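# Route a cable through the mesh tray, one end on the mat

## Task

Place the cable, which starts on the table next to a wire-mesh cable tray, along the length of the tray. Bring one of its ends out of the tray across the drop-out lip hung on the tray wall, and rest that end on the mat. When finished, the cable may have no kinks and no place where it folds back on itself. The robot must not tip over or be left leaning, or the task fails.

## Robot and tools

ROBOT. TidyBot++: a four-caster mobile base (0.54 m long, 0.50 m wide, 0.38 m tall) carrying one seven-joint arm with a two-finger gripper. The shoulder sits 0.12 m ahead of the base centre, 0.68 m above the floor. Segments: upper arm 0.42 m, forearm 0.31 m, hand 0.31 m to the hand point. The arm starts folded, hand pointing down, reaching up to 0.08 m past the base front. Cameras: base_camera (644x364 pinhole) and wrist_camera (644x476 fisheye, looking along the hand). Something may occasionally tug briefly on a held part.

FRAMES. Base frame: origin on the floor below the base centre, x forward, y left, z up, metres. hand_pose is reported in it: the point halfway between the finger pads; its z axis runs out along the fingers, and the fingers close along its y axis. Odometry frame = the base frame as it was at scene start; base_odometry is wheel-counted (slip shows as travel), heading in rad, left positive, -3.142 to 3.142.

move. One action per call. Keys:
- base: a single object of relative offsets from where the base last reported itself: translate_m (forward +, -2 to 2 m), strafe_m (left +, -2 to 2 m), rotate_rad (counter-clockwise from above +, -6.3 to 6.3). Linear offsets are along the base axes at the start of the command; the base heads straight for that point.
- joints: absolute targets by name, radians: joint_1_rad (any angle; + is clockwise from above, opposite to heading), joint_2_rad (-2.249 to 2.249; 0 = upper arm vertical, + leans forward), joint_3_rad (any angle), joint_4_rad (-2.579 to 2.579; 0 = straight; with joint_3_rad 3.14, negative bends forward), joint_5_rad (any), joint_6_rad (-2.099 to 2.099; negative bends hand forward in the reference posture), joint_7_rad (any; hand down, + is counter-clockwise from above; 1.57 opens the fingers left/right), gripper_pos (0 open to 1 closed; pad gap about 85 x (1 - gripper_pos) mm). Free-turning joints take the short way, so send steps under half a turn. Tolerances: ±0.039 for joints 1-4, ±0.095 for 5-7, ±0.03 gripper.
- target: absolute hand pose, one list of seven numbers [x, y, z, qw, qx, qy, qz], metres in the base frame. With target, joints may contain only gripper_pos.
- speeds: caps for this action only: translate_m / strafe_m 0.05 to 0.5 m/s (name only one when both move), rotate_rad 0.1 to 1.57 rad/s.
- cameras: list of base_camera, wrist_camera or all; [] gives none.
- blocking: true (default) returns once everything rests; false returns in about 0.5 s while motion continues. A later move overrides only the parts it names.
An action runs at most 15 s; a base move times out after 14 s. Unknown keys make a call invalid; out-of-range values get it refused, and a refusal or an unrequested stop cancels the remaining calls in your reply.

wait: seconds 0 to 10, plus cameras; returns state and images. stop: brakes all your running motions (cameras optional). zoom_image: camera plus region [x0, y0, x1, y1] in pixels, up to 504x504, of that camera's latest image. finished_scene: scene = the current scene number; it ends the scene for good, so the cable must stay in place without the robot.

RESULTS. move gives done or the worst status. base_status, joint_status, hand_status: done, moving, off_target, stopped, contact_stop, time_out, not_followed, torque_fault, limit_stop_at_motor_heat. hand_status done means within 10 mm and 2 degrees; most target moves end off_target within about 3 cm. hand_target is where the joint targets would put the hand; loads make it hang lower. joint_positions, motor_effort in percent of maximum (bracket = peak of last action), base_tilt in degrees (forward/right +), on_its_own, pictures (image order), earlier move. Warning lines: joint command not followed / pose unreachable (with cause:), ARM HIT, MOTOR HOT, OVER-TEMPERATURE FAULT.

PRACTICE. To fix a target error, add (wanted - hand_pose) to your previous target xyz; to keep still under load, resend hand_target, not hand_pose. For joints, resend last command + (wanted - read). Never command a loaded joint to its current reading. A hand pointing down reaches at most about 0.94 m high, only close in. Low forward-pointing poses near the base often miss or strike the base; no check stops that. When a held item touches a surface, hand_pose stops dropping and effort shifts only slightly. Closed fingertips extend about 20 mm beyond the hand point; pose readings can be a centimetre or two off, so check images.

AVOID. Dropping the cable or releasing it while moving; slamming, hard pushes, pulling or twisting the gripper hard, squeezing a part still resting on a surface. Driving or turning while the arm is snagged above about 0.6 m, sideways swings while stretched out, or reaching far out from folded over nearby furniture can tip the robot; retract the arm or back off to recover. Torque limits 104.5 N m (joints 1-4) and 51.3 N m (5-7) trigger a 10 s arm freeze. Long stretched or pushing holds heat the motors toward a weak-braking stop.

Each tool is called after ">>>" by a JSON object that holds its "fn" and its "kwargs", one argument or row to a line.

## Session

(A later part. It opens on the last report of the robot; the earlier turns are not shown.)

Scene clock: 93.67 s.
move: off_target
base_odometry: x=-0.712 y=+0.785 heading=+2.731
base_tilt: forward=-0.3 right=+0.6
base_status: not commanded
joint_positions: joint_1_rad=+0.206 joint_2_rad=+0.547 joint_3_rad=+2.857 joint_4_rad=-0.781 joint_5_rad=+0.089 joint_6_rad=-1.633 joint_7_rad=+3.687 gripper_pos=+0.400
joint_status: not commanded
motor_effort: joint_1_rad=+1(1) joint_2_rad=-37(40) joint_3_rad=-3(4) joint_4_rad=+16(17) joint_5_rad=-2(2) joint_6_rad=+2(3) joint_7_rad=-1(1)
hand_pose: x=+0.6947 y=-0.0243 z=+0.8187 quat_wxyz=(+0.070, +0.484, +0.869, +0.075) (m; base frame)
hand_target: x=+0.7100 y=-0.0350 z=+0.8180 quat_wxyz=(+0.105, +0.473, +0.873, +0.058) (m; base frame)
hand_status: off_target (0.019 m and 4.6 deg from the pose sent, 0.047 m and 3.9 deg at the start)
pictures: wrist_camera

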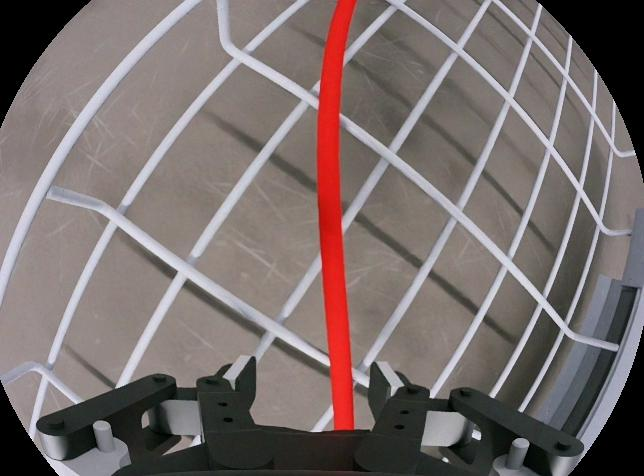

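>>> {"fn": "move", "kwargs": {
  "joints": {"gripper_pos":0.95},
  "cameras": ["wrist_camera"]
}}

>>> {"fn": "move", "kwargs": {
  "target": [0.66,-0.035,0.935,0.153,0.470,0.866,0.083],
  "cameras": ["wrist_camera"]
}}

>>> {"fn": "move", "kwargs": {
  "base": {"strafe_m":-0.28},
  "speeds": {"strafe_m":0.15},
  "cameras": ["wrist_camera"]
}}

Scene clock: 94.63 s.
move: done
base_odometry: x=-0.712 y=+0.785 heading=+2.731
base_tilt: forward=-0.3 right=+0.7
base_status: not commanded
joint_positions: joint_1_rad=+0.206 joint_2_rad=+0.544 joint_3_rad=+2.856 joint_4_rad=-0.781 joint_5_rad=+0.090 joint_6_rad=-1.632 joint_7_rad=+3.687 gripper_pos=+0.930
joint_status: all done
motor_effort: joint_1_rad=+0(1) joint_2_rad=-36(38) joint_3_rad=-3(4) joint_4_rad=+15(16) joint_5_rad=-2(2) joint_6_rad=+2(2) joint_7_rad=+0(1)
hand_pose: x=+0.6947 y=-0.0243 z=+0.8202 quat_wxyz=(+0.072, +0.484, +0.869, +0.075) (m; base frame)
hand_target: x=+0.7100 y=-0.0350 z=+0.8180 quat_wxyz=(+0.105, +0.473, +0.873, +0.058) (m; base frame)
hand_status: not commanded
pictures: wrist_camera

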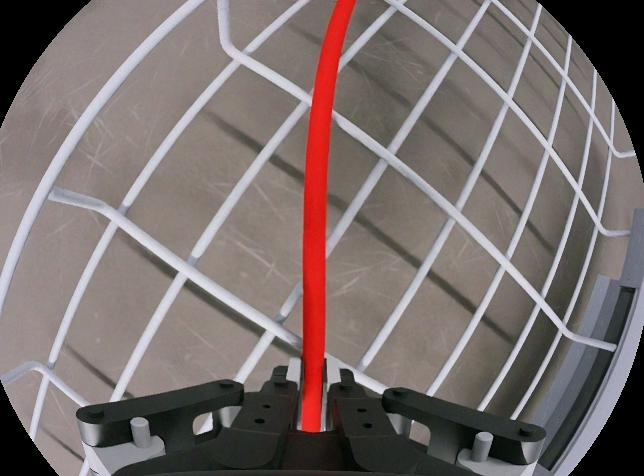

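Scene clock: 96.00 s.
move: off_target
base_odometry: x=-0.712 y=+0.785 heading=+2.731
base_tilt: forward=-0.3 right=+0.6
base_status: not commanded
joint_positions: joint_1_rad=+0.200 joint_2_rad=+0.416 joint_3_rad=+2.882 joint_4_rad=-0.660 joint_5_rad=+0.090 joint_6_rad=-1.677 joint_7_rad=+3.695 gripper_pos=+0.930
joint_status: not commanded
motor_effort: joint_1_rad=+0(1) joint_2_rad=-33(42) joint_3_rad=-2(4) joint_4_rad=+16(18) joint_5_rad=-1(3) joint_6_rad=+3(5) joint_7_rad=-1(1)
hand_pose: x=+0.6788 y=-0.0316 z=+0.9330 quat_wxyz=(+0.167, +0.482, +0.853, +0.106) (m; base frame)
hand_target: x=+0.6600 y=-0.0350 z=+0.9350 quat_wxyz=(+0.153, +0.470, +0.866, +0.083) (m; base frame)
hand_status: off_target (0.019 m and 3.7 deg from the pose sent, 0.120 m and 9.4 deg at the start)
pictures: wrist_camera

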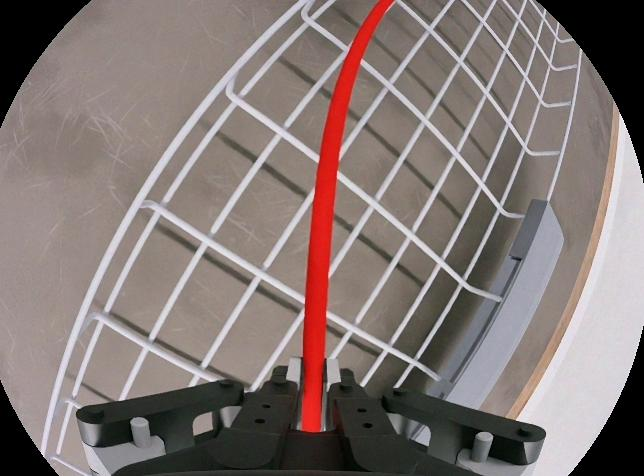

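Scene clock: 98.53 s.
move: done
base_odometry: x=-0.600 y=+1.042 heading=+2.731
base_tilt: forward=-0.4 right=+0.7
base_status: done
joint_positions: joint_1_rad=+0.189 joint_2_rad=+0.416 joint_3_rad=+2.888 joint_4_rad=-0.660 joint_5_rad=+0.090 joint_6_rad=-1.677 joint_7_rad=+3.695 gripper_pos=+0.930
joint_status: not commanded
motor_effort: joint_1_rad=+1(3) joint_2_rad=-33(35) joint_3_rad=-2(4) joint_4_rad=+16(17) joint_5_rad=-1(2) joint_6_rad=+4(5) joint_7_rad=-1(1)
hand_pose: x=+0.6792 y=-0.0276 z=+0.9328 quat_wxyz=(+0.167, +0.479, +0.855, +0.106) (m; base frame)
hand_target: x=+0.6600 y=-0.0350 z=+0.9350 quat_wxyz=(+0.153, +0.470, +0.866, +0.083) (m; base frame)
hand_status: not commanded
pictures: wrist_camera

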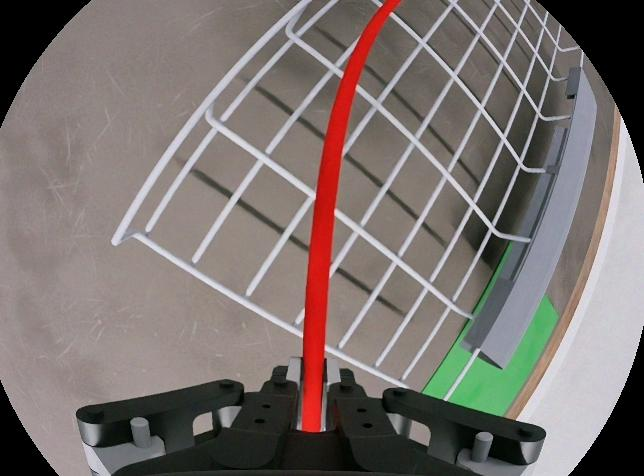

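>>> {"fn": "move", "kwargs": {
  "target": [0.69,-0.02,0.835,0.105,0.473,0.872,0.058],
  "cameras": ["wrist_camera"]
}}

>>> {"fn": "move", "kwargs": {
  "joints": {"gripper_pos":0.4},
  "cameras": ["wrist_camera"]
}}

>>> {"fn": "move", "kwargs": {
  "target": [0.65,-0.02,0.935,0.153,0.470,0.866,0.083],
  "cameras": []
}}

>>> {"fn": "move", "kwargs": {
  "joints": {"joint_1_rad":0,"joint_2_rad":-0.1,"joint_3_rad":3.15,"joint_4_rad":-1.2,"joint_5_rad":0,"joint_6_rad":-1.2,"joint_7_rad":1.57},
  "cameras": ["wrist_camera"]
}}

Scene clock: 100.17 s.
move: off_target
base_odometry: x=-0.600 y=+1.042 heading=+2.731
base_tilt: forward=-0.3 right=+0.6
base_status: not commanded
joint_positions: joint_1_rad=+0.189 joint_2_rad=+0.503 joint_3_rad=+2.861 joint_4_rad=-0.811 joint_5_rad=+0.092 joint_6_rad=-1.672 joint_7_rad=+3.695 gripper_pos=+0.930
joint_status: not commanded
motor_effort: joint_1_rad=+0(1) joint_2_rad=-36(39) joint_3_rad=-3(4) joint_4_rad=+15(17) joint_5_rad=-2(3) joint_6_rad=+1(4) joint_7_rad=-1(1)
hand_pose: x=+0.6704 y=-0.0147 z=+0.8297 quat_wxyz=(+0.062, +0.472, +0.877, +0.062) (m; base frame)
hand_target: x=+0.6900 y=-0.0200 z=+0.8350 quat_wxyz=(+0.105, +0.473, +0.873, +0.058) (m; base frame)
hand_status: off_target (0.021 m and 5.0 deg from the pose sent, 0.099 m and 9.2 deg at the start)
pictures: wrist_camera

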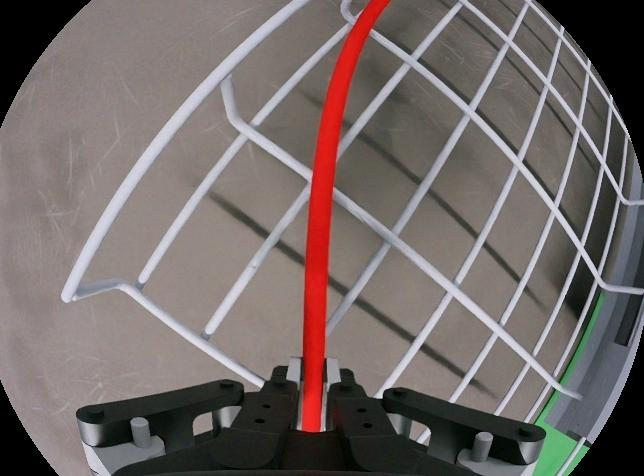

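Scene clock: 101.00 s.
move: done
base_odometry: x=-0.600 y=+1.042 heading=+2.731
base_tilt: forward=-0.3 right=+0.6
base_status: not commanded
joint_positions: joint_1_rad=+0.189 joint_2_rad=+0.503 joint_3_rad=+2.859 joint_4_rad=-0.811 joint_5_rad=+0.092 joint_6_rad=-1.672 joint_7_rad=+3.695 gripper_pos=+0.400
joint_status: all done
motor_effort: joint_1_rad=+0(1) joint_2_rad=-36(36) joint_3_rad=-3(4) joint_4_rad=+15(16) joint_5_rad=-2(3) joint_6_rad=+2(2) joint_7_rad=-1(2)
hand_pose: x=+0.6703 y=-0.0138 z=+0.8298 quat_wxyz=(+0.062, +0.471, +0.877, +0.063) (m; base frame)
hand_target: x=+0.6900 y=-0.0200 z=+0.8350 quat_wxyz=(+0.105, +0.473, +0.873, +0.058) (m; base frame)
hand_status: not commanded
pictures: wrist_camera

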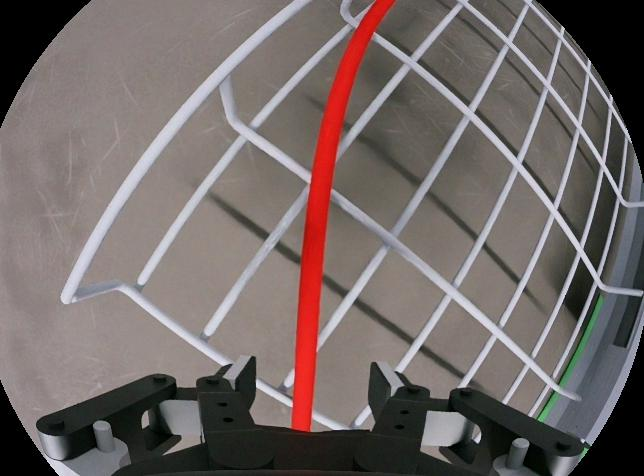

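Scene clock: 102.30 s.
move: off_target
base_odometry: x=-0.600 y=+1.042 heading=+2.731
base_tilt: forward=-0.3 right=+0.7
base_status: not commanded
joint_positions: joint_1_rad=+0.183 joint_2_rad=+0.378 joint_3_rad=+2.880 joint_4_rad=-0.714 joint_5_rad=+0.092 joint_6_rad=-1.674 joint_7_rad=+3.695 gripper_pos=+0.400
joint_status: not commanded
motor_effort: joint_1_rad=+0(1) joint_2_rad=-31(40) joint_3_rad=-2(4) joint_4_rad=+15(17) joint_5_rad=-2(2) joint_6_rad=+3(4) joint_7_rad=-1(1)
hand_pose: x=+0.6631 y=-0.0175 z=+0.9332 quat_wxyz=(+0.163, +0.471, +0.861, +0.101) (m; base frame)
hand_target: x=+0.6500 y=-0.0200 z=+0.9350 quat_wxyz=(+0.153, +0.470, +0.865, +0.083) (m; base frame)
hand_status: off_target (0.013 m and 2.4 deg from the pose sent, 0.107 m and 10.8 deg at the start)
pictures: none
No camera images: "cameras" was empty.

Scene clock: 105.03 s.
move: off_target
base_odometry: x=-0.600 y=+1.042 heading=+2.731
base_tilt: forward=-0.4 right=+0.7
base_status: not commanded
joint_positions: joint_1_rad=+0.018 joint_2_rad=-0.086 joint_3_rad=+3.136 joint_4_rad=-1.184 joint_5_rad=+0.074 joint_6_rad=-1.297 joint_7_rad=+1.614 gripper_pos=+0.400
joint_status: joint_6_rad off_target (ended at -1.297, target -1.200); the others done
motor_effort: joint_1_rad=+0(3) joint_2_rad=-17(33) joint_3_rad=+0(3) joint_4_rad=+17(18) joint_5_rad=-1(2) joint_6_rad=+6(8) joint_7_rad=-1(2)
hand_pose: x=+0.5734 y=-0.0261 z=+1.0164 quat_wxyz=(+0.047, +0.930, +0.011, +0.363) (m; base frame)
hand_target: x=+0.5894 y=-0.0029 z=+1.0357 quat_wxyz=(+0.001, +0.913, -0.004, +0.408) (m; base frame)
hand_status: not commanded
pictures: wrist_camera

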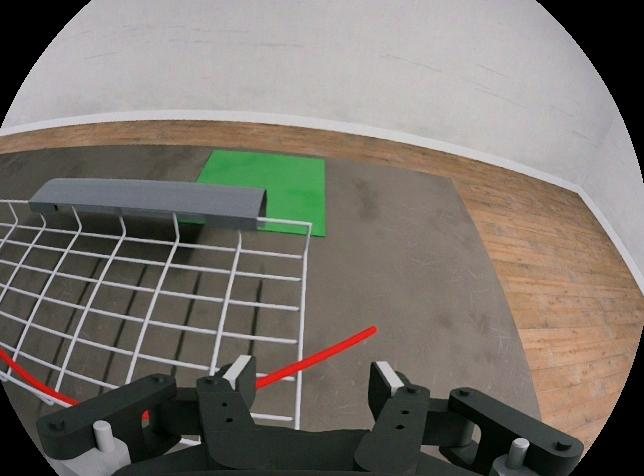

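>>> {"fn": "move", "kwargs": {
  "base": {"translate_m":-0.27},
  "cameras": []
}}

>>> {"fn": "move", "kwargs": {
  "base": {"strafe_m":-0.89},
  "cameras": []
}}

>>> {"fn": "move", "kwargs": {
  "base": {"rotate_rad":1.57},
  "cameras": ["wrist_camera"]
}}

>>> {"fn": "move", "kwargs": {
  "base": {"strafe_m":-1.1},
  "cameras": ["wrist_camera"]
}}

Scene clock: 107.37 s.
move: done
base_odometry: x=-0.353 y=+0.934 heading=+2.731
base_tilt: forward=-0.4 right=+0.6
base_status: done
joint_positions: joint_1_rad=+0.017 joint_2_rad=-0.102 joint_3_rad=+3.137 joint_4_rad=-1.186 joint_5_rad=+0.073 joint_6_rad=-1.292 joint_7_rad=+1.611 gripper_pos=+0.400
joint_status: not commanded
motor_effort: joint_1_rad=+0(1) joint_2_rad=-16(21) joint_3_rad=-1(1) joint_4_rad=+18(18) joint_5_rad=-1(1) joint_6_rad=+6(8) joint_7_rad=-1(1)
hand_pose: x=+0.5690 y=-0.0257 z=+1.0236 quat_wxyz=(+0.046, +0.927, +0.009, +0.372) (m; base frame)
hand_target: x=+0.5894 y=-0.0029 z=+1.0357 quat_wxyz=(+0.001, +0.913, -0.004, +0.408) (m; base frame)
hand_status: not commanded
pictures: none
No camera images: "cameras" was empty.

Scene clock: 110.37 s.
move: done
base_odometry: x=+0.002 y=+1.750 heading=+2.731
base_tilt: forward=-0.3 right=+0.6
base_status: done
joint_positions: joint_1_rad=+0.012 joint_2_rad=-0.102 joint_3_rad=+3.145 joint_4_rad=-1.186 joint_5_rad=+0.069 joint_6_rad=-1.292 joint_7_rad=+1.611 gripper_pos=+0.400
joint_status: not commanded
motor_effort: joint_1_rad=+0(2) joint_2_rad=-16(16) joint_3_rad=+0(3) joint_4_rad=+17(18) joint_5_rad=-1(2) joint_6_rad=+6(8) joint_7_rad=-1(1)
hand_pose: x=+0.5691 y=-0.0259 z=+1.0235 quat_wxyz=(+0.044, +0.927, +0.008, +0.372) (m; base frame)
hand_target: x=+0.5894 y=-0.0029 z=+1.0357 quat_wxyz=(+0.001, +0.913, -0.004, +0.408) (m; base frame)
hand_status: not commanded
pictures: none
No camera images: "cameras" was empty.

Scene clock: 112.73 s.
move: done
base_odometry: x=+0.002 y=+1.750 heading=-1.982
base_tilt: forward=-0.3 right=+0.7
base_status: done
joint_positions: joint_1_rad=+0.004 joint_2_rad=-0.100 joint_3_rad=+3.145 joint_4_rad=-1.186 joint_5_rad=+0.063 joint_6_rad=-1.290 joint_7_rad=+1.611 gripper_pos=+0.400
joint_status: not commanded
motor_effort: joint_1_rad=+0(2) joint_2_rad=-16(19) joint_3_rad=+0(3) joint_4_rad=+17(18) joint_5_rad=-1(2) joint_6_rad=+6(7) joint_7_rad=-1(1)
hand_pose: x=+0.5704 y=-0.0209 z=+1.0233 quat_wxyz=(+0.040, +0.927, +0.012, +0.373) (m; base frame)
hand_target: x=+0.5894 y=-0.0029 z=+1.0357 quat_wxyz=(+0.001, +0.913, -0.004, +0.408) (m; base frame)
hand_status: not commanded
pictures: wrist_camera

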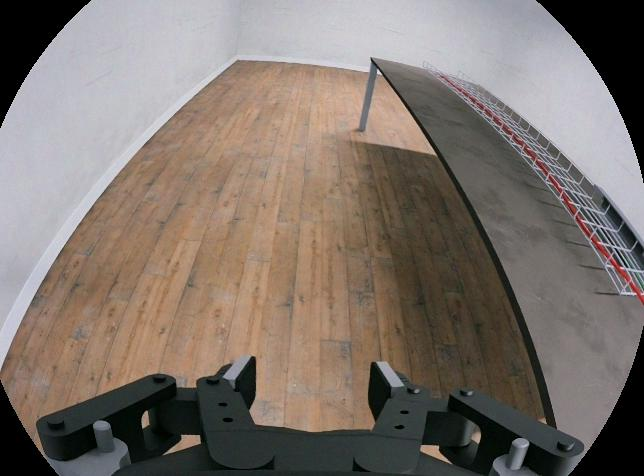

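Scene clock: 116.13 s.
move: done
base_odometry: x=-1.006 y=+2.190 heading=-1.982
base_tilt: forward=-0.4 right=+0.6
base_status: done
joint_positions: joint_1_rad=+0.004 joint_2_rad=-0.100 joint_3_rad=+3.147 joint_4_rad=-1.186 joint_5_rad=+0.062 joint_6_rad=-1.290 joint_7_rad=+1.611 gripper_pos=+0.400
joint_status: not commanded
motor_effort: joint_1_rad=+0(2) joint_2_rad=-16(17) joint_3_rad=-1(3) joint_4_rad=+17(18) joint_5_rad=-1(2) joint_6_rad=+6(8) joint_7_rad=+0(2)
hand_pose: x=+0.5704 y=-0.0219 z=+1.0233 quat_wxyz=(+0.040, +0.927, +0.011, +0.373) (m; base frame)
hand_target: x=+0.5894 y=-0.0029 z=+1.0357 quat_wxyz=(+0.001, +0.913, -0.004, +0.408) (m; base frame)
hand_status: not commanded
pictures: wrist_camera

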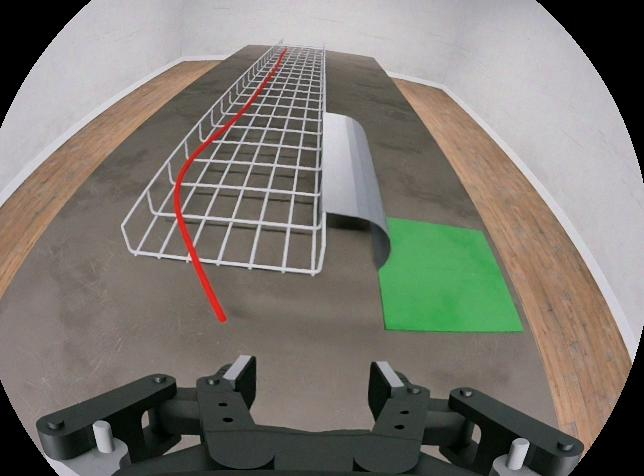

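>>> {"fn": "move", "kwargs": {
  "base": {"translate_m":0.22},
  "joints": {"gripper_pos":0.2},
  "cameras": []
}}

>>> {"fn": "move", "kwargs": {
  "target": [0.62,0.17,0.88,0.024,0.967,0.232,0.102],
  "cameras": ["wrist_camera"]
}}

Scene clock: 118.27 s.
move: done
base_odometry: x=-1.094 y=+1.988 heading=-1.982
base_tilt: forward=-0.3 right=+0.7
base_status: done
joint_positions: joint_1_rad=+0.004 joint_2_rad=-0.091 joint_3_rad=+3.147 joint_4_rad=-1.188 joint_5_rad=+0.062 joint_6_rad=-1.288 joint_7_rad=+1.611 gripper_pos=+0.200
joint_status: all done
motor_effort: joint_1_rad=+0(1) joint_2_rad=-17(21) joint_3_rad=-1(1) joint_4_rad=+17(18) joint_5_rad=-1(1) joint_6_rad=+7(8) joint_7_rad=-1(1)
hand_pose: x=+0.5740 y=-0.0219 z=+1.0183 quat_wxyz=(+0.040, +0.929, +0.011, +0.368) (m; base frame)
hand_target: x=+0.5894 y=-0.0029 z=+1.0357 quat_wxyz=(+0.001, +0.913, -0.004, +0.408) (m; base frame)
hand_status: not commanded
pictures: none
No camera images: "cameras" was empty.

Scene clock: 120.37 s.
move: off_target
base_odometry: x=-1.094 y=+1.988 heading=-1.982
base_tilt: forward=-0.2 right=+0.6
base_status: not commanded
joint_positions: joint_1_rad=-0.338 joint_2_rad=+0.438 joint_3_rad=+3.115 joint_4_rad=-0.768 joint_5_rad=+0.062 joint_6_rad=-1.683 joint_7_rad=+1.645 gripper_pos=+0.200
joint_status: not commanded
motor_effort: joint_1_rad=+1(2) joint_2_rad=-34(37) joint_3_rad=-1(2) joint_4_rad=+16(17) joint_5_rad=-1(2) joint_6_rad=+3(7) joint_7_rad=-1(1)
hand_pose: x=+0.6400 y=+0.1759 z=+0.8739 quat_wxyz=(+0.006, +0.970, +0.207, +0.128) (m; base frame)
hand_target: x=+0.6200 y=+0.1700 z=+0.8800 quat_wxyz=(+0.024, +0.967, +0.232, +0.102) (m; base frame)
hand_status: off_target (0.022 m and 4.6 deg from the pose sent, 0.241 m and 40.2 deg at the start)
pictures: wrist_camera

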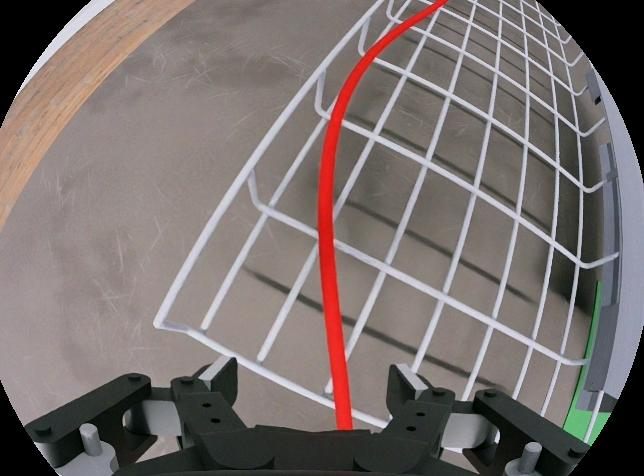

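>>> {"fn": "move", "kwargs": {
  "target": [0.64,0.148,0.83,0.024,0.967,0.232,0.102],
  "cameras": ["wrist_camera"]
}}

Scene clock: 121.63 s.
move: off_target
base_odometry: x=-1.094 y=+1.988 heading=-1.982
base_tilt: forward=-0.3 right=+0.6
base_status: not commanded
joint_positions: joint_1_rad=-0.296 joint_2_rad=+0.438 joint_3_rad=+3.103 joint_4_rad=-0.912 joint_5_rad=+0.062 joint_6_rad=-1.667 joint_7_rad=+1.682 gripper_pos=+0.200
joint_status: not commanded
motor_effort: joint_1_rad=+0(1) joint_2_rad=-34(36) joint_3_rad=-1(2) joint_4_rad=+16(17) joint_5_rad=+0(2) joint_6_rad=+1(4) joint_7_rad=-1(1)
hand_pose: x=+0.6205 y=+0.1511 z=+0.8234 quat_wxyz=(+0.016, +0.975, +0.214, +0.064) (m; base frame)
hand_target: x=+0.6400 y=+0.1480 z=+0.8300 quat_wxyz=(+0.024, +0.967, +0.232, +0.102) (m; base frame)
hand_status: off_target (0.021 m and 5.0 deg from the pose sent, 0.052 m and 4.6 deg at the start)
pictures: wrist_camera

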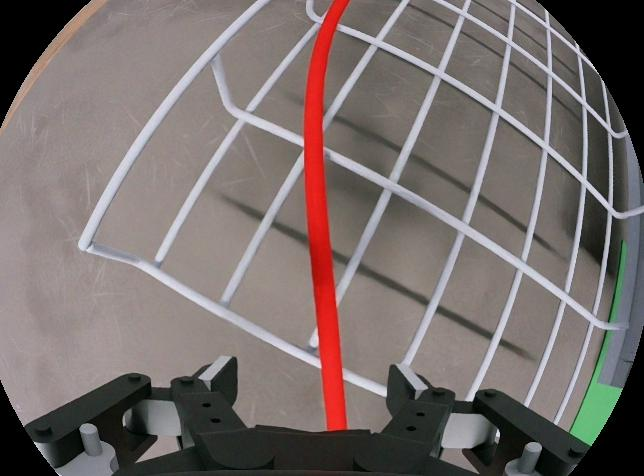

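>>> {"fn": "move", "kwargs": {
  "joints": {"gripper_pos":0.95},
  "cameras": ["wrist_camera"]
}}

>>> {"fn": "move", "kwargs": {
  "target": [0.62,0.148,0.96,0.05,0.95,0.25,0.18],
  "cameras": ["wrist_camera"]
}}

Scene clock: 122.70 s.
move: done
base_odometry: x=-1.094 y=+1.988 heading=-1.982
base_tilt: forward=-0.4 right=+0.6
base_status: not commanded
joint_positions: joint_1_rad=-0.296 joint_2_rad=+0.438 joint_3_rad=+3.103 joint_4_rad=-0.912 joint_5_rad=+0.062 joint_6_rad=-1.667 joint_7_rad=+1.683 gripper_pos=+0.931
joint_status: all done
motor_effort: joint_1_rad=+0(1) joint_2_rad=-34(35) joint_3_rad=-1(2) joint_4_rad=+15(16) joint_5_rad=+0(1) joint_6_rad=+2(2) joint_7_rad=-1(1)
hand_pose: x=+0.6204 y=+0.1511 z=+0.8237 quat_wxyz=(+0.016, +0.975, +0.214, +0.065) (m; base frame)
hand_target: x=+0.6400 y=+0.1480 z=+0.8300 quat_wxyz=(+0.024, +0.967, +0.232, +0.102) (m; base frame)
hand_status: not commanded
pictures: wrist_camera

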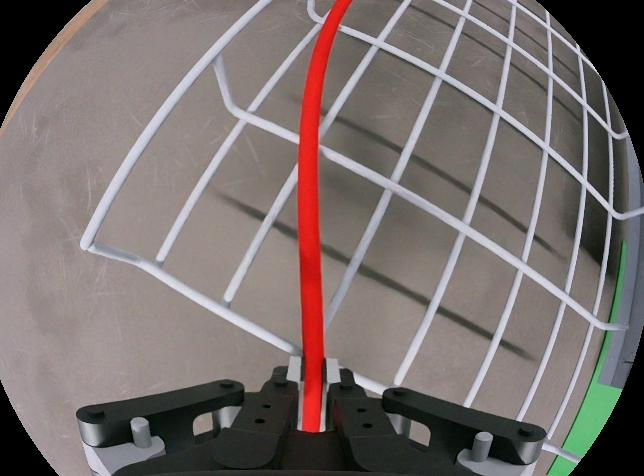

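Scene clock: 124.13 s.
move: off_target
base_odometry: x=-1.094 y=+1.988 heading=-1.982
base_tilt: forward=-0.3 right=+0.6
base_status: not commanded
joint_positions: joint_1_rad=-0.342 joint_2_rad=+0.394 joint_3_rad=+3.115 joint_4_rad=-0.628 joint_5_rad=+0.076 joint_6_rad=-1.731 joint_7_rad=+1.733 gripper_pos=+0.931
joint_status: not commanded
motor_effort: joint_1_rad=+0(1) joint_2_rad=-33(37) joint_3_rad=-1(2) joint_4_rad=+16(17) joint_5_rad=-1(2) joint_6_rad=+4(4) joint_7_rad=-1(1)
hand_pose: x=+0.6384 y=+0.1732 z=+0.9468 quat_wxyz=(+0.011, +0.950, +0.243, +0.195) (m; base frame)
hand_target: x=+0.6200 y=+0.1480 z=+0.9600 quat_wxyz=(+0.050, +0.950, +0.250, +0.180) (m; base frame)
hand_status: off_target (0.034 m and 4.9 deg from the pose sent, 0.136 m and 14.7 deg at the start)
pictures: wrist_camera

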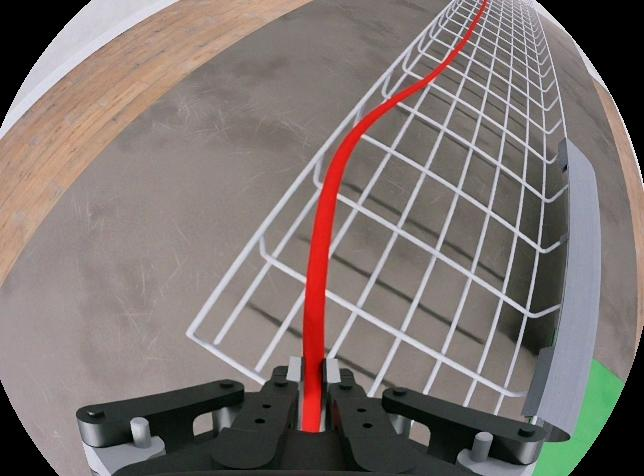

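>>> {"fn": "move", "kwargs": {
  "target": [0.60,0.12,0.98,0.05,0.95,0.25,0.18],
  "cameras": []
}}

>>> {"fn": "move", "kwargs": {
  "base": {"strafe_m":-0.22},
  "speeds": {"strafe_m":0.2},
  "cameras": ["wrist_camera"]
}}

Scene clock: 125.17 s.
move: off_target
base_odometry: x=-1.094 y=+1.988 heading=-1.982
base_tilt: forward=-0.3 right=+0.7
base_status: not commanded
joint_positions: joint_1_rad=-0.310 joint_2_rad=+0.349 joint_3_rad=+3.115 joint_4_rad=-0.625 joint_5_rad=+0.076 joint_6_rad=-1.775 joint_7_rad=+1.780 gripper_pos=+0.931
joint_status: not commanded
motor_effort: joint_1_rad=+0(2) joint_2_rad=-31(35) joint_3_rad=-1(2) joint_4_rad=+15(16) joint_5_rad=-1(1) joint_6_rad=+4(4) joint_7_rad=-1(1)
hand_pose: x=+0.6201 y=+0.1489 z=+0.9671 quat_wxyz=(+0.018, +0.948, +0.249, +0.197) (m; base frame)
hand_target: x=+0.6000 y=+0.1200 z=+0.9800 quat_wxyz=(+0.050, +0.950, +0.250, +0.180) (m; base frame)
hand_status: off_target (0.037 m and 4.1 deg from the pose sent, 0.074 m and 4.9 deg at the start)
pictures: none
No camera images: "cameras" was empty.

Scene clock: 128.93 s.
move: time_out
base_odometry: x=-1.278 y=+2.068 heading=-1.955
base_tilt: forward=-0.3 right=+0.6
base_status: strafe_m time_out (by the wheels' count: -0.201 of -0.220)
joint_positions: joint_1_rad=-0.303 joint_2_rad=+0.345 joint_3_rad=+3.119 joint_4_rad=-0.623 joint_5_rad=+0.087 joint_6_rad=-1.778 joint_7_rad=+1.781 gripper_pos=+0.931
joint_status: not commanded
motor_effort: joint_1_rad=+0(14) joint_2_rad=-31(38) joint_3_rad=-2(8) joint_4_rad=+15(17) joint_5_rad=+0(5) joint_6_rad=+4(5) joint_7_rad=-1(1)
hand_pose: x=+0.6208 y=+0.1402 z=+0.9697 quat_wxyz=(+0.025, +0.950, +0.242, +0.198) (m; base frame)
hand_target: x=+0.6000 y=+0.1200 z=+0.9800 quat_wxyz=(+0.050, +0.950, +0.250, +0.180) (m; base frame)
hand_status: not commanded
pictures: wrist_camera

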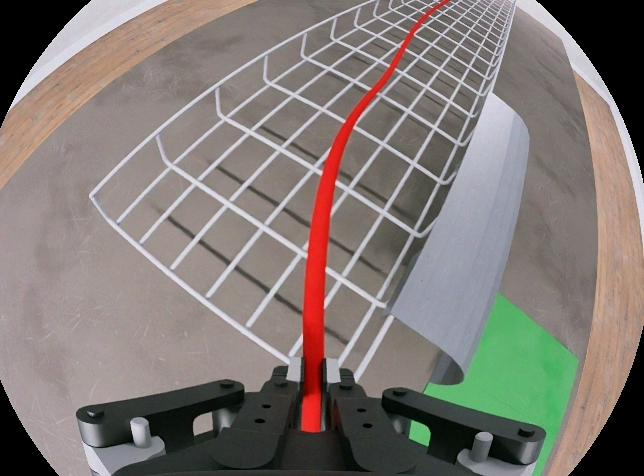

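>>> {"fn": "move", "kwargs": {
  "base": {"strafe_m":0.04},
  "cameras": []
}}

>>> {"fn": "move", "kwargs": {
  "base": {"rotate_rad":-0.03},
  "cameras": ["wrist_camera"]
}}

Scene clock: 130.00 s.
move: done
base_odometry: x=-1.241 y=+2.053 heading=-1.955
base_tilt: forward=-0.3 right=+0.7
base_status: done
joint_positions: joint_1_rad=-0.308 joint_2_rad=+0.345 joint_3_rad=+3.119 joint_4_rad=-0.623 joint_5_rad=+0.087 joint_6_rad=-1.780 joint_7_rad=+1.781 gripper_pos=+0.931
joint_status: not commanded
motor_effort: joint_1_rad=+0(3) joint_2_rad=-30(33) joint_3_rad=-1(3) joint_4_rad=+15(16) joint_5_rad=-1(2) joint_6_rad=+4(5) joint_7_rad=-1(1)
hand_pose: x=+0.6195 y=+0.1424 z=+0.9696 quat_wxyz=(+0.024, +0.949, +0.244, +0.197) (m; base frame)
hand_target: x=+0.6000 y=+0.1200 z=+0.9800 quat_wxyz=(+0.050, +0.950, +0.250, +0.180) (m; base frame)
hand_status: not commanded
pictures: none
No camera images: "cameras" was empty.

Scene clock: 130.63 s.
move: done
base_odometry: x=-1.241 y=+2.053 heading=-1.985
base_tilt: forward=-0.4 right=+0.6
base_status: done
joint_positions: joint_1_rad=-0.302 joint_2_rad=+0.345 joint_3_rad=+3.118 joint_4_rad=-0.623 joint_5_rad=+0.087 joint_6_rad=-1.781 joint_7_rad=+1.781 gripper_pos=+0.931
joint_status: not commanded
motor_effort: joint_1_rad=+1(4) joint_2_rad=-30(32) joint_3_rad=-1(3) joint_4_rad=+15(15) joint_5_rad=-1(2) joint_6_rad=+5(5) joint_7_rad=-1(1)
hand_pose: x=+0.6202 y=+0.1393 z=+0.9695 quat_wxyz=(+0.025, +0.950, +0.241, +0.197) (m; base frame)
hand_target: x=+0.6000 y=+0.1200 z=+0.9800 quat_wxyz=(+0.050, +0.950, +0.250, +0.180) (m; base frame)
hand_status: not commanded
pictures: wrist_camera

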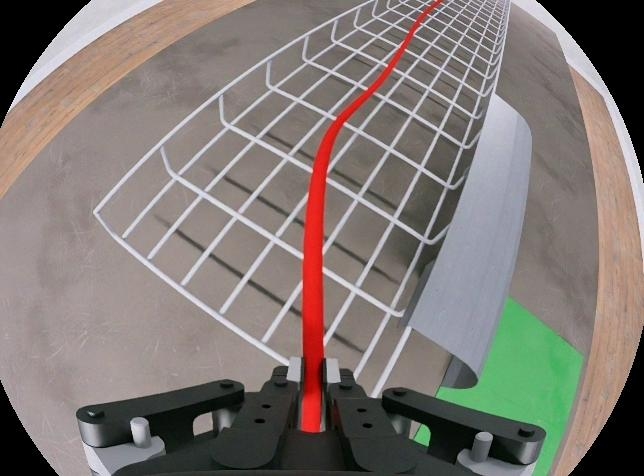

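>>> {"fn": "move", "kwargs": {

}}

Scene clock: 131.23 s.
base_odometry: x=-1.241 y=+2.053 heading=-1.985
base_tilt: forward=-0.2 right=+0.6
base_status: done
joint_positions: joint_1_rad=-0.302 joint_2_rad=+0.345 joint_3_rad=+3.118 joint_4_rad=-0.623 joint_5_rad=+0.087 joint_6_rad=-1.781 joint_7_rad=+1.781 gripper_pos=+0.931
joint_status: not commanded
motor_effort: joint_1_rad=+1(4) joint_2_rad=-30(32) joint_3_rad=-1(3) joint_4_rad=+15(15) joint_5_rad=-1(2) joint_6_rad=+4(5) joint_7_rad=-1(1)
hand_pose: x=+0.6202 y=+0.1393 z=+0.9695 quat_wxyz=(+0.025, +0.950, +0.241, +0.197) (m; base frame)
hand_target: x=+0.6000 y=+0.1200 z=+0.9800 quat_wxyz=(+0.050, +0.950, +0.250, +0.180) (m; base frame)
hand_status: not commanded
pictures: base_camera, wrist_camera

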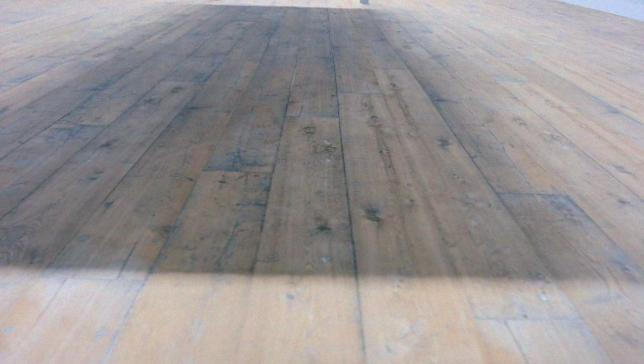

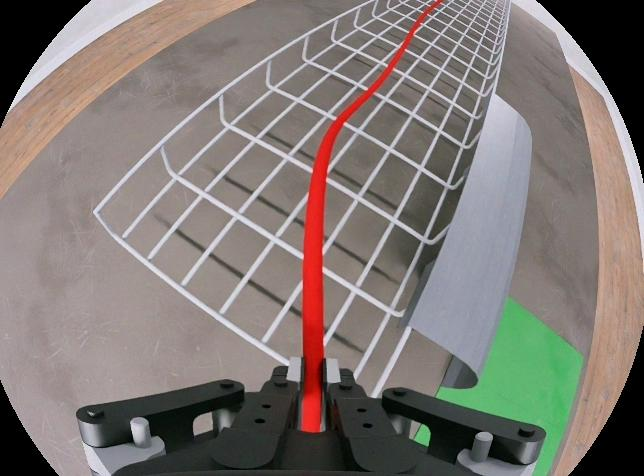

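>>> {"fn": "move", "kwargs": {
  "target": [0.62, 0.0, 0.975, 0.058, 0.930, 0.325, 0.164],
  "cameras": ["wrist_camera"]
}}

>>> {"fn": "move", "kwargs": {
  "target": [0.65, -0.13, 0.97, 0.066, 0.910, 0.377, 0.160],
  "cameras": ["wrist_camera"]
}}

Scene clock: 133.20 s.
move: off_target
base_odometry: x=-1.241 y=+2.053 heading=-1.985
base_tilt: forward=-0.3 right=+0.6
base_status: not commanded
joint_positions: joint_1_rad=+0.005 joint_2_rad=+0.345 joint_3_rad=+3.117 joint_4_rad=-0.603 joint_5_rad=+0.086 joint_6_rad=-1.787 joint_7_rad=+2.196 gripper_pos=+0.931
joint_status: not commanded
motor_effort: joint_1_rad=+1(2) joint_2_rad=-31(31) joint_3_rad=+0(2) joint_4_rad=+15(15) joint_5_rad=-1(2) joint_6_rad=+4(5) joint_7_rad=-1(1)
hand_pose: x=+0.6391 y=-0.0183 z=+0.9762 quat_wxyz=(+0.094, +0.934, +0.291, +0.182) (m; base frame)
hand_target: x=+0.6200 y=+0.0000 z=+0.9750 quat_wxyz=(+0.058, +0.930, +0.325, +0.164) (m; base frame)
hand_status: off_target (0.026 m and 6.0 deg from the pose sent, 0.139 m and 11.3 deg at the start)
pictures: wrist_camera

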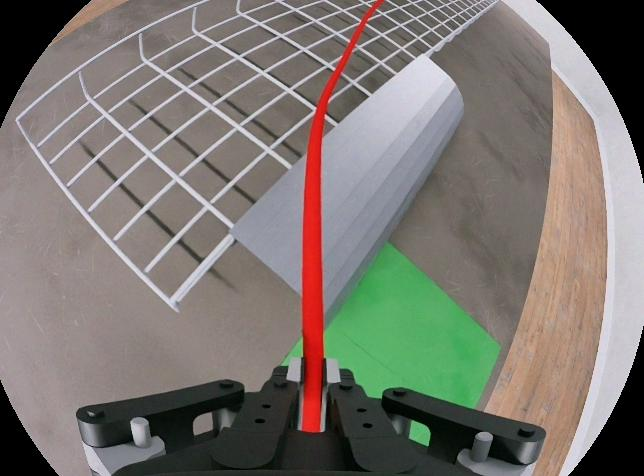

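Scene clock: 135.00 s.
move: off_target
base_odometry: x=-1.241 y=+2.053 heading=-1.985
base_tilt: forward=-0.3 right=+0.7
base_status: not commanded
joint_positions: joint_1_rad=+0.292 joint_2_rad=+0.564 joint_3_rad=+3.107 joint_4_rad=-0.238 joint_5_rad=+0.000 joint_6_rad=-1.948 joint_7_rad=+2.541 gripper_pos=+0.931
joint_status: not commanded
motor_effort: joint_1_rad=+0(2) joint_2_rad=-36(38) joint_3_rad=-1(2) joint_4_rad=+13(15) joint_5_rad=-1(2) joint_6_rad=+3(5) joint_7_rad=-1(1)
hand_pose: x=+0.6676 y=-0.1518 z=+0.9690 quat_wxyz=(+0.105, +0.921, +0.338, +0.165) (m; base frame)
hand_target: x=+0.6500 y=-0.1300 z=+0.9700 quat_wxyz=(+0.066, +0.910, +0.377, +0.160) (m; base frame)
hand_status: off_target (0.028 m and 6.5 deg from the pose sent, 0.112 m and 11.0 deg at the start)
pictures: wrist_camera

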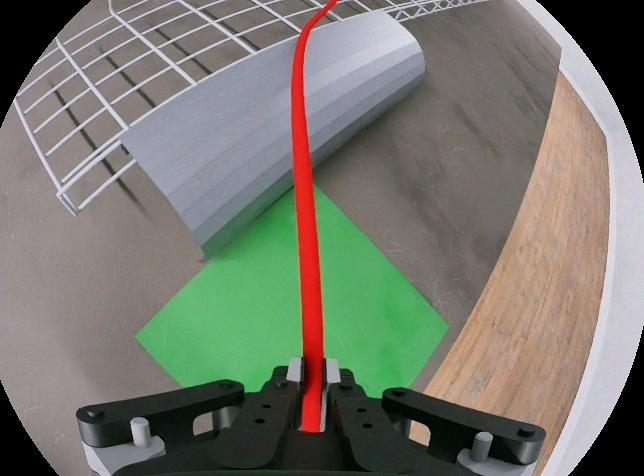

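>>> {"fn": "move", "kwargs": {
  "target": [0.68, -0.15, 0.86, 0.066, 0.910, 0.377, 0.160],
  "cameras": ["wrist_camera"]
}}

>>> {"fn": "move", "kwargs": {
  "target": [0.71, -0.15, 0.79, 0.066, 0.910, 0.377, 0.160],
  "cameras": ["wrist_camera"]
}}

Scene clock: 137.13 s.
move: off_target
base_odometry: x=-1.241 y=+2.053 heading=-1.985
base_tilt: forward=-0.3 right=+0.6
base_status: not commanded
joint_positions: joint_1_rad=+0.342 joint_2_rad=+0.467 joint_3_rad=+3.071 joint_4_rad=-0.827 joint_5_rad=+0.000 joint_6_rad=-1.619 joint_7_rad=+2.600 gripper_pos=+0.931
joint_status: not commanded
motor_effort: joint_1_rad=+1(1) joint_2_rad=-35(37) joint_3_rad=-2(2) joint_4_rad=+16(16) joint_5_rad=-1(2) joint_6_rad=+1(4) joint_7_rad=-1(1)
hand_pose: x=+0.6579 y=-0.1579 z=+0.8414 quat_wxyz=(+0.057, +0.925, +0.362, +0.101) (m; base frame)
hand_target: x=+0.6800 y=-0.1500 z=+0.8600 quat_wxyz=(+0.066, +0.910, +0.377, +0.160) (m; base frame)
hand_status: off_target (0.030 m and 7.3 deg from the pose sent, 0.110 m and 6.5 deg at the start)
pictures: wrist_camera

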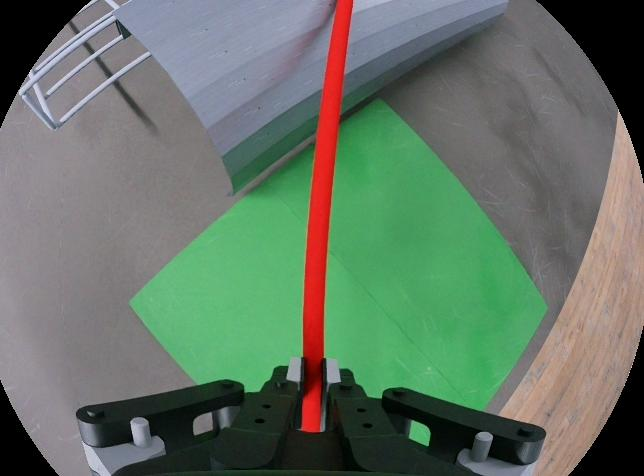

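Scene clock: 138.23 s.
move: off_target
base_odometry: x=-1.241 y=+2.053 heading=-1.985
base_tilt: forward=-0.3 right=+0.7
base_status: not commanded
joint_positions: joint_1_rad=+0.349 joint_2_rad=+0.483 joint_3_rad=+3.046 joint_4_rad=-0.986 joint_5_rad=+0.000 joint_6_rad=-1.422 joint_7_rad=+2.600 gripper_pos=+0.931
joint_status: not commanded
motor_effort: joint_1_rad=+0(1) joint_2_rad=-37(38) joint_3_rad=-3(3) joint_4_rad=+17(18) joint_5_rad=-2(3) joint_6_rad=+2(4) joint_7_rad=-1(1)
hand_pose: x=+0.6821 y=-0.1556 z=+0.7862 quat_wxyz=(+0.058, +0.921, +0.367, +0.114) (m; base frame)
hand_target: x=+0.7100 y=-0.1500 z=+0.7900 quat_wxyz=(+0.066, +0.910, +0.377, +0.160) (m; base frame)
hand_status: off_target (0.029 m and 5.6 deg from the pose sent, 0.074 m and 7.3 deg at the start)
pictures: wrist_camera

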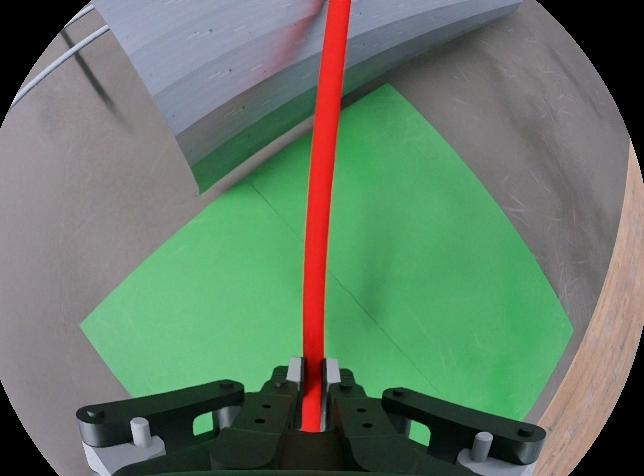

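>>> {"fn": "move", "kwargs": {
  "target": [0.72, -0.15, 0.745, 0.066, 0.910, 0.377, 0.160],
  "cameras": ["wrist_camera"]
}}

Scene clock: 139.23 s.
move: off_target
base_odometry: x=-1.241 y=+2.053 heading=-1.985
base_tilt: forward=-0.3 right=+0.6
base_status: not commanded
joint_positions: joint_1_rad=+0.353 joint_2_rad=+0.498 joint_3_rad=+3.024 joint_4_rad=-1.086 joint_5_rad=+0.000 joint_6_rad=-1.291 joint_7_rad=+2.600 gripper_pos=+0.931
joint_status: not commanded
motor_effort: joint_1_rad=+0(1) joint_2_rad=-35(37) joint_3_rad=-2(3) joint_4_rad=+16(17) joint_5_rad=-2(3) joint_6_rad=+3(4) joint_7_rad=-1(1)
hand_pose: x=+0.6961 y=-0.1493 z=+0.7496 quat_wxyz=(+0.058, +0.918, +0.373, +0.125) (m; base frame)
hand_target: x=+0.7200 y=-0.1500 z=+0.7450 quat_wxyz=(+0.066, +0.910, +0.377, +0.160) (m; base frame)
hand_status: off_target (0.024 m and 4.3 deg from the pose sent, 0.056 m and 5.6 deg at the start)
pictures: wrist_camera

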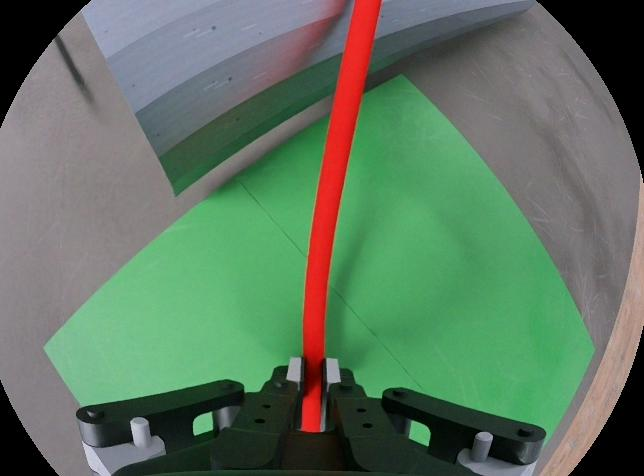

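>>> {"fn": "move", "kwargs": {
  "target": [0.715, -0.15, 0.727, 0.066, 0.910, 0.377, 0.160],
  "cameras": ["wrist_camera"]
}}

>>> {"fn": "move", "kwargs": {
  "joints": {"gripper_pos": 0.4},
  "cameras": ["wrist_camera"]
}}

Scene clock: 140.13 s.
move: off_target
base_odometry: x=-1.241 y=+2.053 heading=-1.985
base_tilt: forward=-0.3 right=+0.6
base_status: not commanded
joint_positions: joint_1_rad=+0.363 joint_2_rad=+0.474 joint_3_rad=+3.015 joint_4_rad=-1.137 joint_5_rad=+0.000 joint_6_rad=-1.232 joint_7_rad=+2.600 gripper_pos=+0.931
joint_status: not commanded
motor_effort: joint_1_rad=+0(1) joint_2_rad=-27(35) joint_3_rad=-3(3) joint_4_rad=+13(16) joint_5_rad=-2(3) joint_6_rad=+4(5) joint_7_rad=-1(1)
hand_pose: x=+0.6960 y=-0.1495 z=+0.7486 quat_wxyz=(+0.067, +0.916, +0.371, +0.138) (m; base frame)
hand_target: x=+0.7150 y=-0.1500 z=+0.7270 quat_wxyz=(+0.066, +0.910, +0.377, +0.160) (m; base frame)
hand_status: off_target (0.029 m and 2.7 deg from the pose sent, 0.030 m and 4.3 deg at the start)
pictures: wrist_camera

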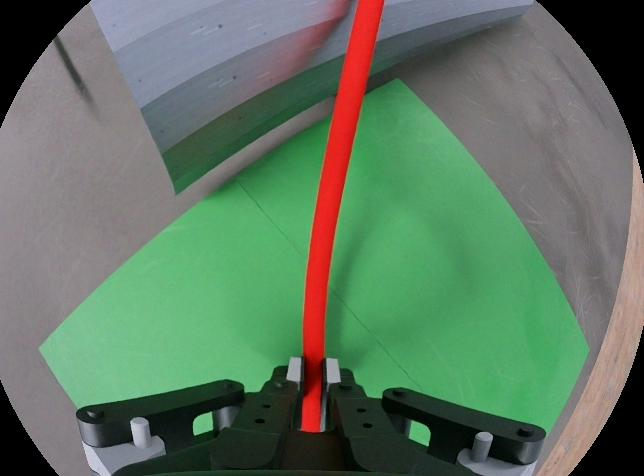

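Scene clock: 140.97 s.
move: done
base_odometry: x=-1.241 y=+2.053 heading=-1.985
base_tilt: forward=-0.3 right=+0.7
base_status: not commanded
joint_positions: joint_1_rad=+0.373 joint_2_rad=+0.476 joint_3_rad=+3.015 joint_4_rad=-1.141 joint_5_rad=+0.000 joint_6_rad=-1.200 joint_7_rad=+2.600 gripper_pos=+0.400
joint_status: all done
motor_effort: joint_1_rad=+0(3) joint_2_rad=-33(35) joint_3_rad=-3(5) joint_4_rad=+13(16) joint_5_rad=-2(4) joint_6_rad=+0(4) joint_7_rad=-1(1)
hand_pose: x=+0.7027 y=-0.1577 z=+0.7489 quat_wxyz=(+0.075, +0.916, +0.366, +0.148) (m; base frame)
hand_target: x=+0.7150 y=-0.1500 z=+0.7270 quat_wxyz=(+0.066, +0.910, +0.377, +0.160) (m; base frame)
hand_status: not commanded
pictures: wrist_camera

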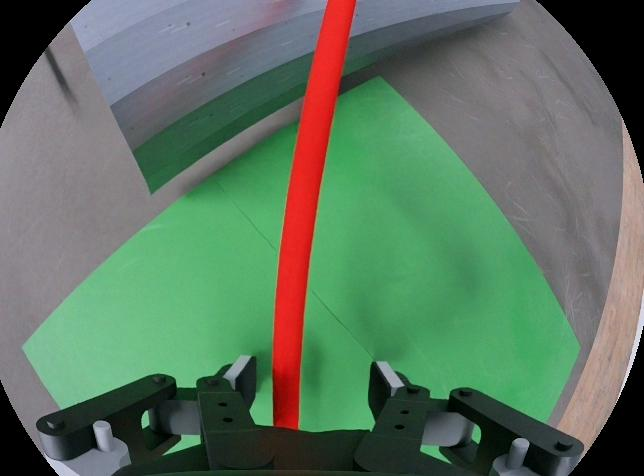

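>>> {"fn": "move", "kwargs": {
  "target": [0.68, -0.15, 0.86, 0.066, 0.910, 0.377, 0.160],
  "cameras": ["wrist_camera"]
}}

>>> {"fn": "move", "kwargs": {
  "target": [0.60, -0.15, 0.96, 0.066, 0.910, 0.377, 0.160],
  "cameras": ["wrist_camera"]
}}

>>> {"fn": "move", "kwargs": {
  "joints": {"joint_1_rad": 0.15, "joint_2_rad": -0.1, "joint_3_rad": 3.15, "joint_4_rad": -1.2, "joint_5_rad": 0, "joint_6_rad": -1.35, "joint_7_rad": 1.57},
  "cameras": ["wrist_camera"]
}}

Scene clock: 142.57 s.
move: off_target
base_odometry: x=-1.241 y=+2.053 heading=-1.985
base_tilt: forward=-0.3 right=+0.7
base_status: not commanded
joint_positions: joint_1_rad=+0.373 joint_2_rad=+0.452 joint_3_rad=+3.042 joint_4_rad=-0.872 joint_5_rad=+0.000 joint_6_rad=-1.438 joint_7_rad=+2.600 gripper_pos=+0.400
joint_status: not commanded
motor_effort: joint_1_rad=+0(1) joint_2_rad=-36(40) joint_3_rad=-1(3) joint_4_rad=+17(19) joint_5_rad=-2(2) joint_6_rad=+3(5) joint_7_rad=-1(1)
hand_pose: x=+0.6959 y=-0.1737 z=+0.8498 quat_wxyz=(+0.099, +0.916, +0.354, +0.163) (m; base frame)
hand_target: x=+0.6800 y=-0.1500 z=+0.8600 quat_wxyz=(+0.066, +0.910, +0.377, +0.160) (m; base frame)
hand_status: off_target (0.030 m and 4.6 deg from the pose sent, 0.114 m and 2.3 deg at the start)
pictures: wrist_camera

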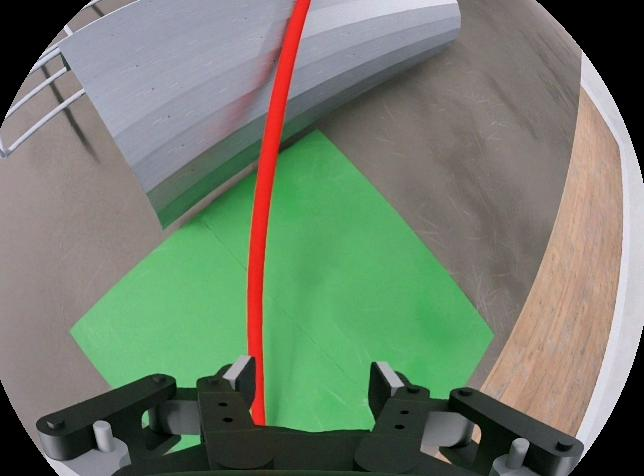

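Scene clock: 144.10 s.
move: off_target
base_odometry: x=-1.241 y=+2.053 heading=-1.985
base_tilt: forward=-0.3 right=+0.5
base_status: not commanded
joint_positions: joint_1_rad=+0.392 joint_2_rad=+0.350 joint_3_rad=+3.078 joint_4_rad=-0.656 joint_5_rad=-0.034 joint_6_rad=-1.746 joint_7_rad=+2.633 gripper_pos=+0.400
joint_status: not commanded
motor_effort: joint_1_rad=+1(1) joint_2_rad=-30(38) joint_3_rad=-2(3) joint_4_rad=+15(18) joint_5_rad=-2(2) joint_6_rad=+4(5) joint_7_rad=-1(1)
hand_pose: x=+0.6190 y=-0.1667 z=+0.9579 quat_wxyz=(+0.104, +0.915, +0.353, +0.165) (m; base frame)
hand_target: x=+0.6000 y=-0.1500 z=+0.9600 quat_wxyz=(+0.066, +0.910, +0.377, +0.160) (m; base frame)
hand_status: off_target (0.025 m and 5.2 deg from the pose sent, 0.148 m and 4.6 deg at the start)
pictures: wrist_camera

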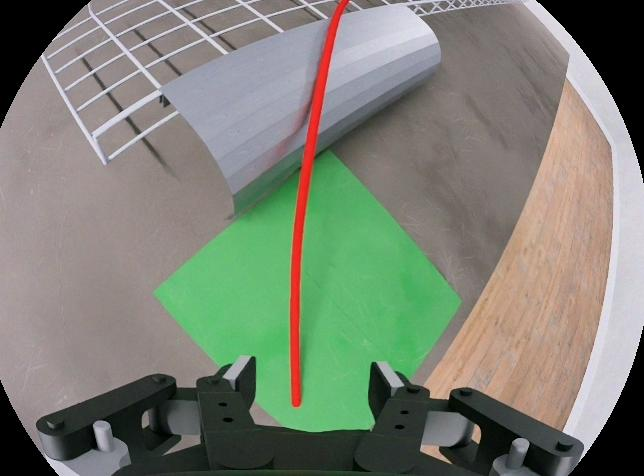

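Scene clock: 146.30 s.
move: off_target
base_odometry: x=-1.241 y=+2.053 heading=-1.985
base_tilt: forward=-0.4 right=+0.6
base_status: not commanded
joint_positions: joint_1_rad=+0.168 joint_2_rad=-0.084 joint_3_rad=+3.135 joint_4_rad=-1.183 joint_5_rad=-0.034 joint_6_rad=-1.446 joint_7_rad=+1.613 gripper_pos=+0.400
joint_status: joint_6_rad off_target (ended at -1.446, target -1.350); the others done
motor_effort: joint_1_rad=+0(2) joint_2_rad=-16(33) joint_3_rad=-1(3) joint_4_rad=+17(17) joint_5_rad=-2(3) joint_6_rad=+5(7) joint_7_rad=-1(2)
hand_pose: x=+0.5351 y=-0.0555 z=+0.9868 quat_wxyz=(+0.013, +0.954, -0.054, +0.294) (m; base frame)
hand_target: x=+0.5505 y=-0.0678 z=+1.0033 quat_wxyz=(+0.026, +0.938, -0.075, +0.338) (m; base frame)
hand_status: not commanded
pictures: wrist_camera

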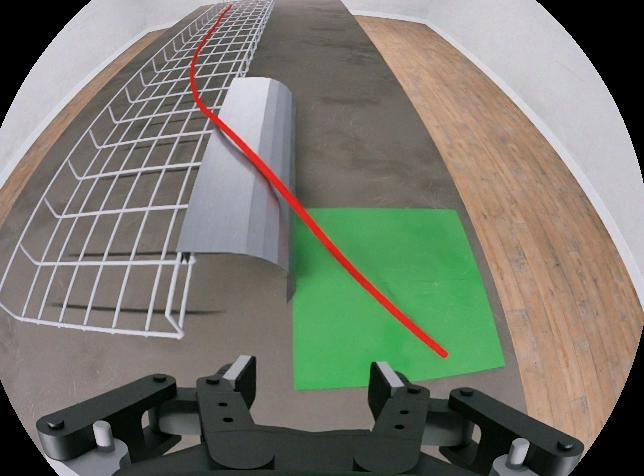

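>>> {"fn": "zoom_image", "kwargs": {
  "camera": "wrist_camera",
  "region": [120, 0, 340, 220]
}}

>>> {"fn": "zoom_image", "kwargs": {
  "camera": "wrist_camera",
  "region": [170, 130, 510, 400]
}}

Scaled by 2.291.

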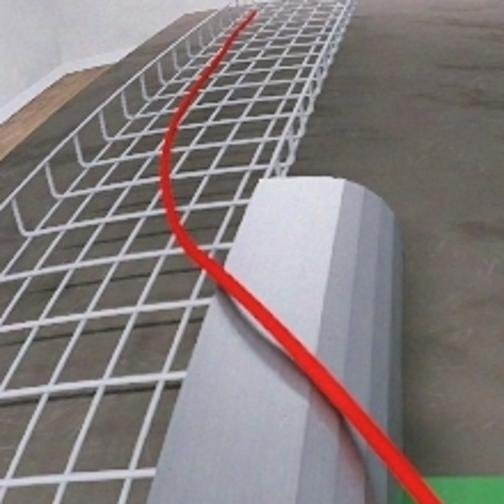

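Scaled by 1.482.

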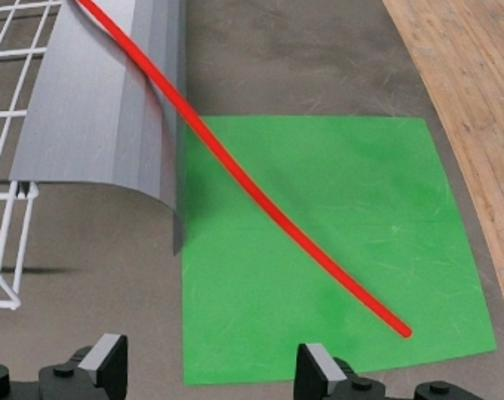

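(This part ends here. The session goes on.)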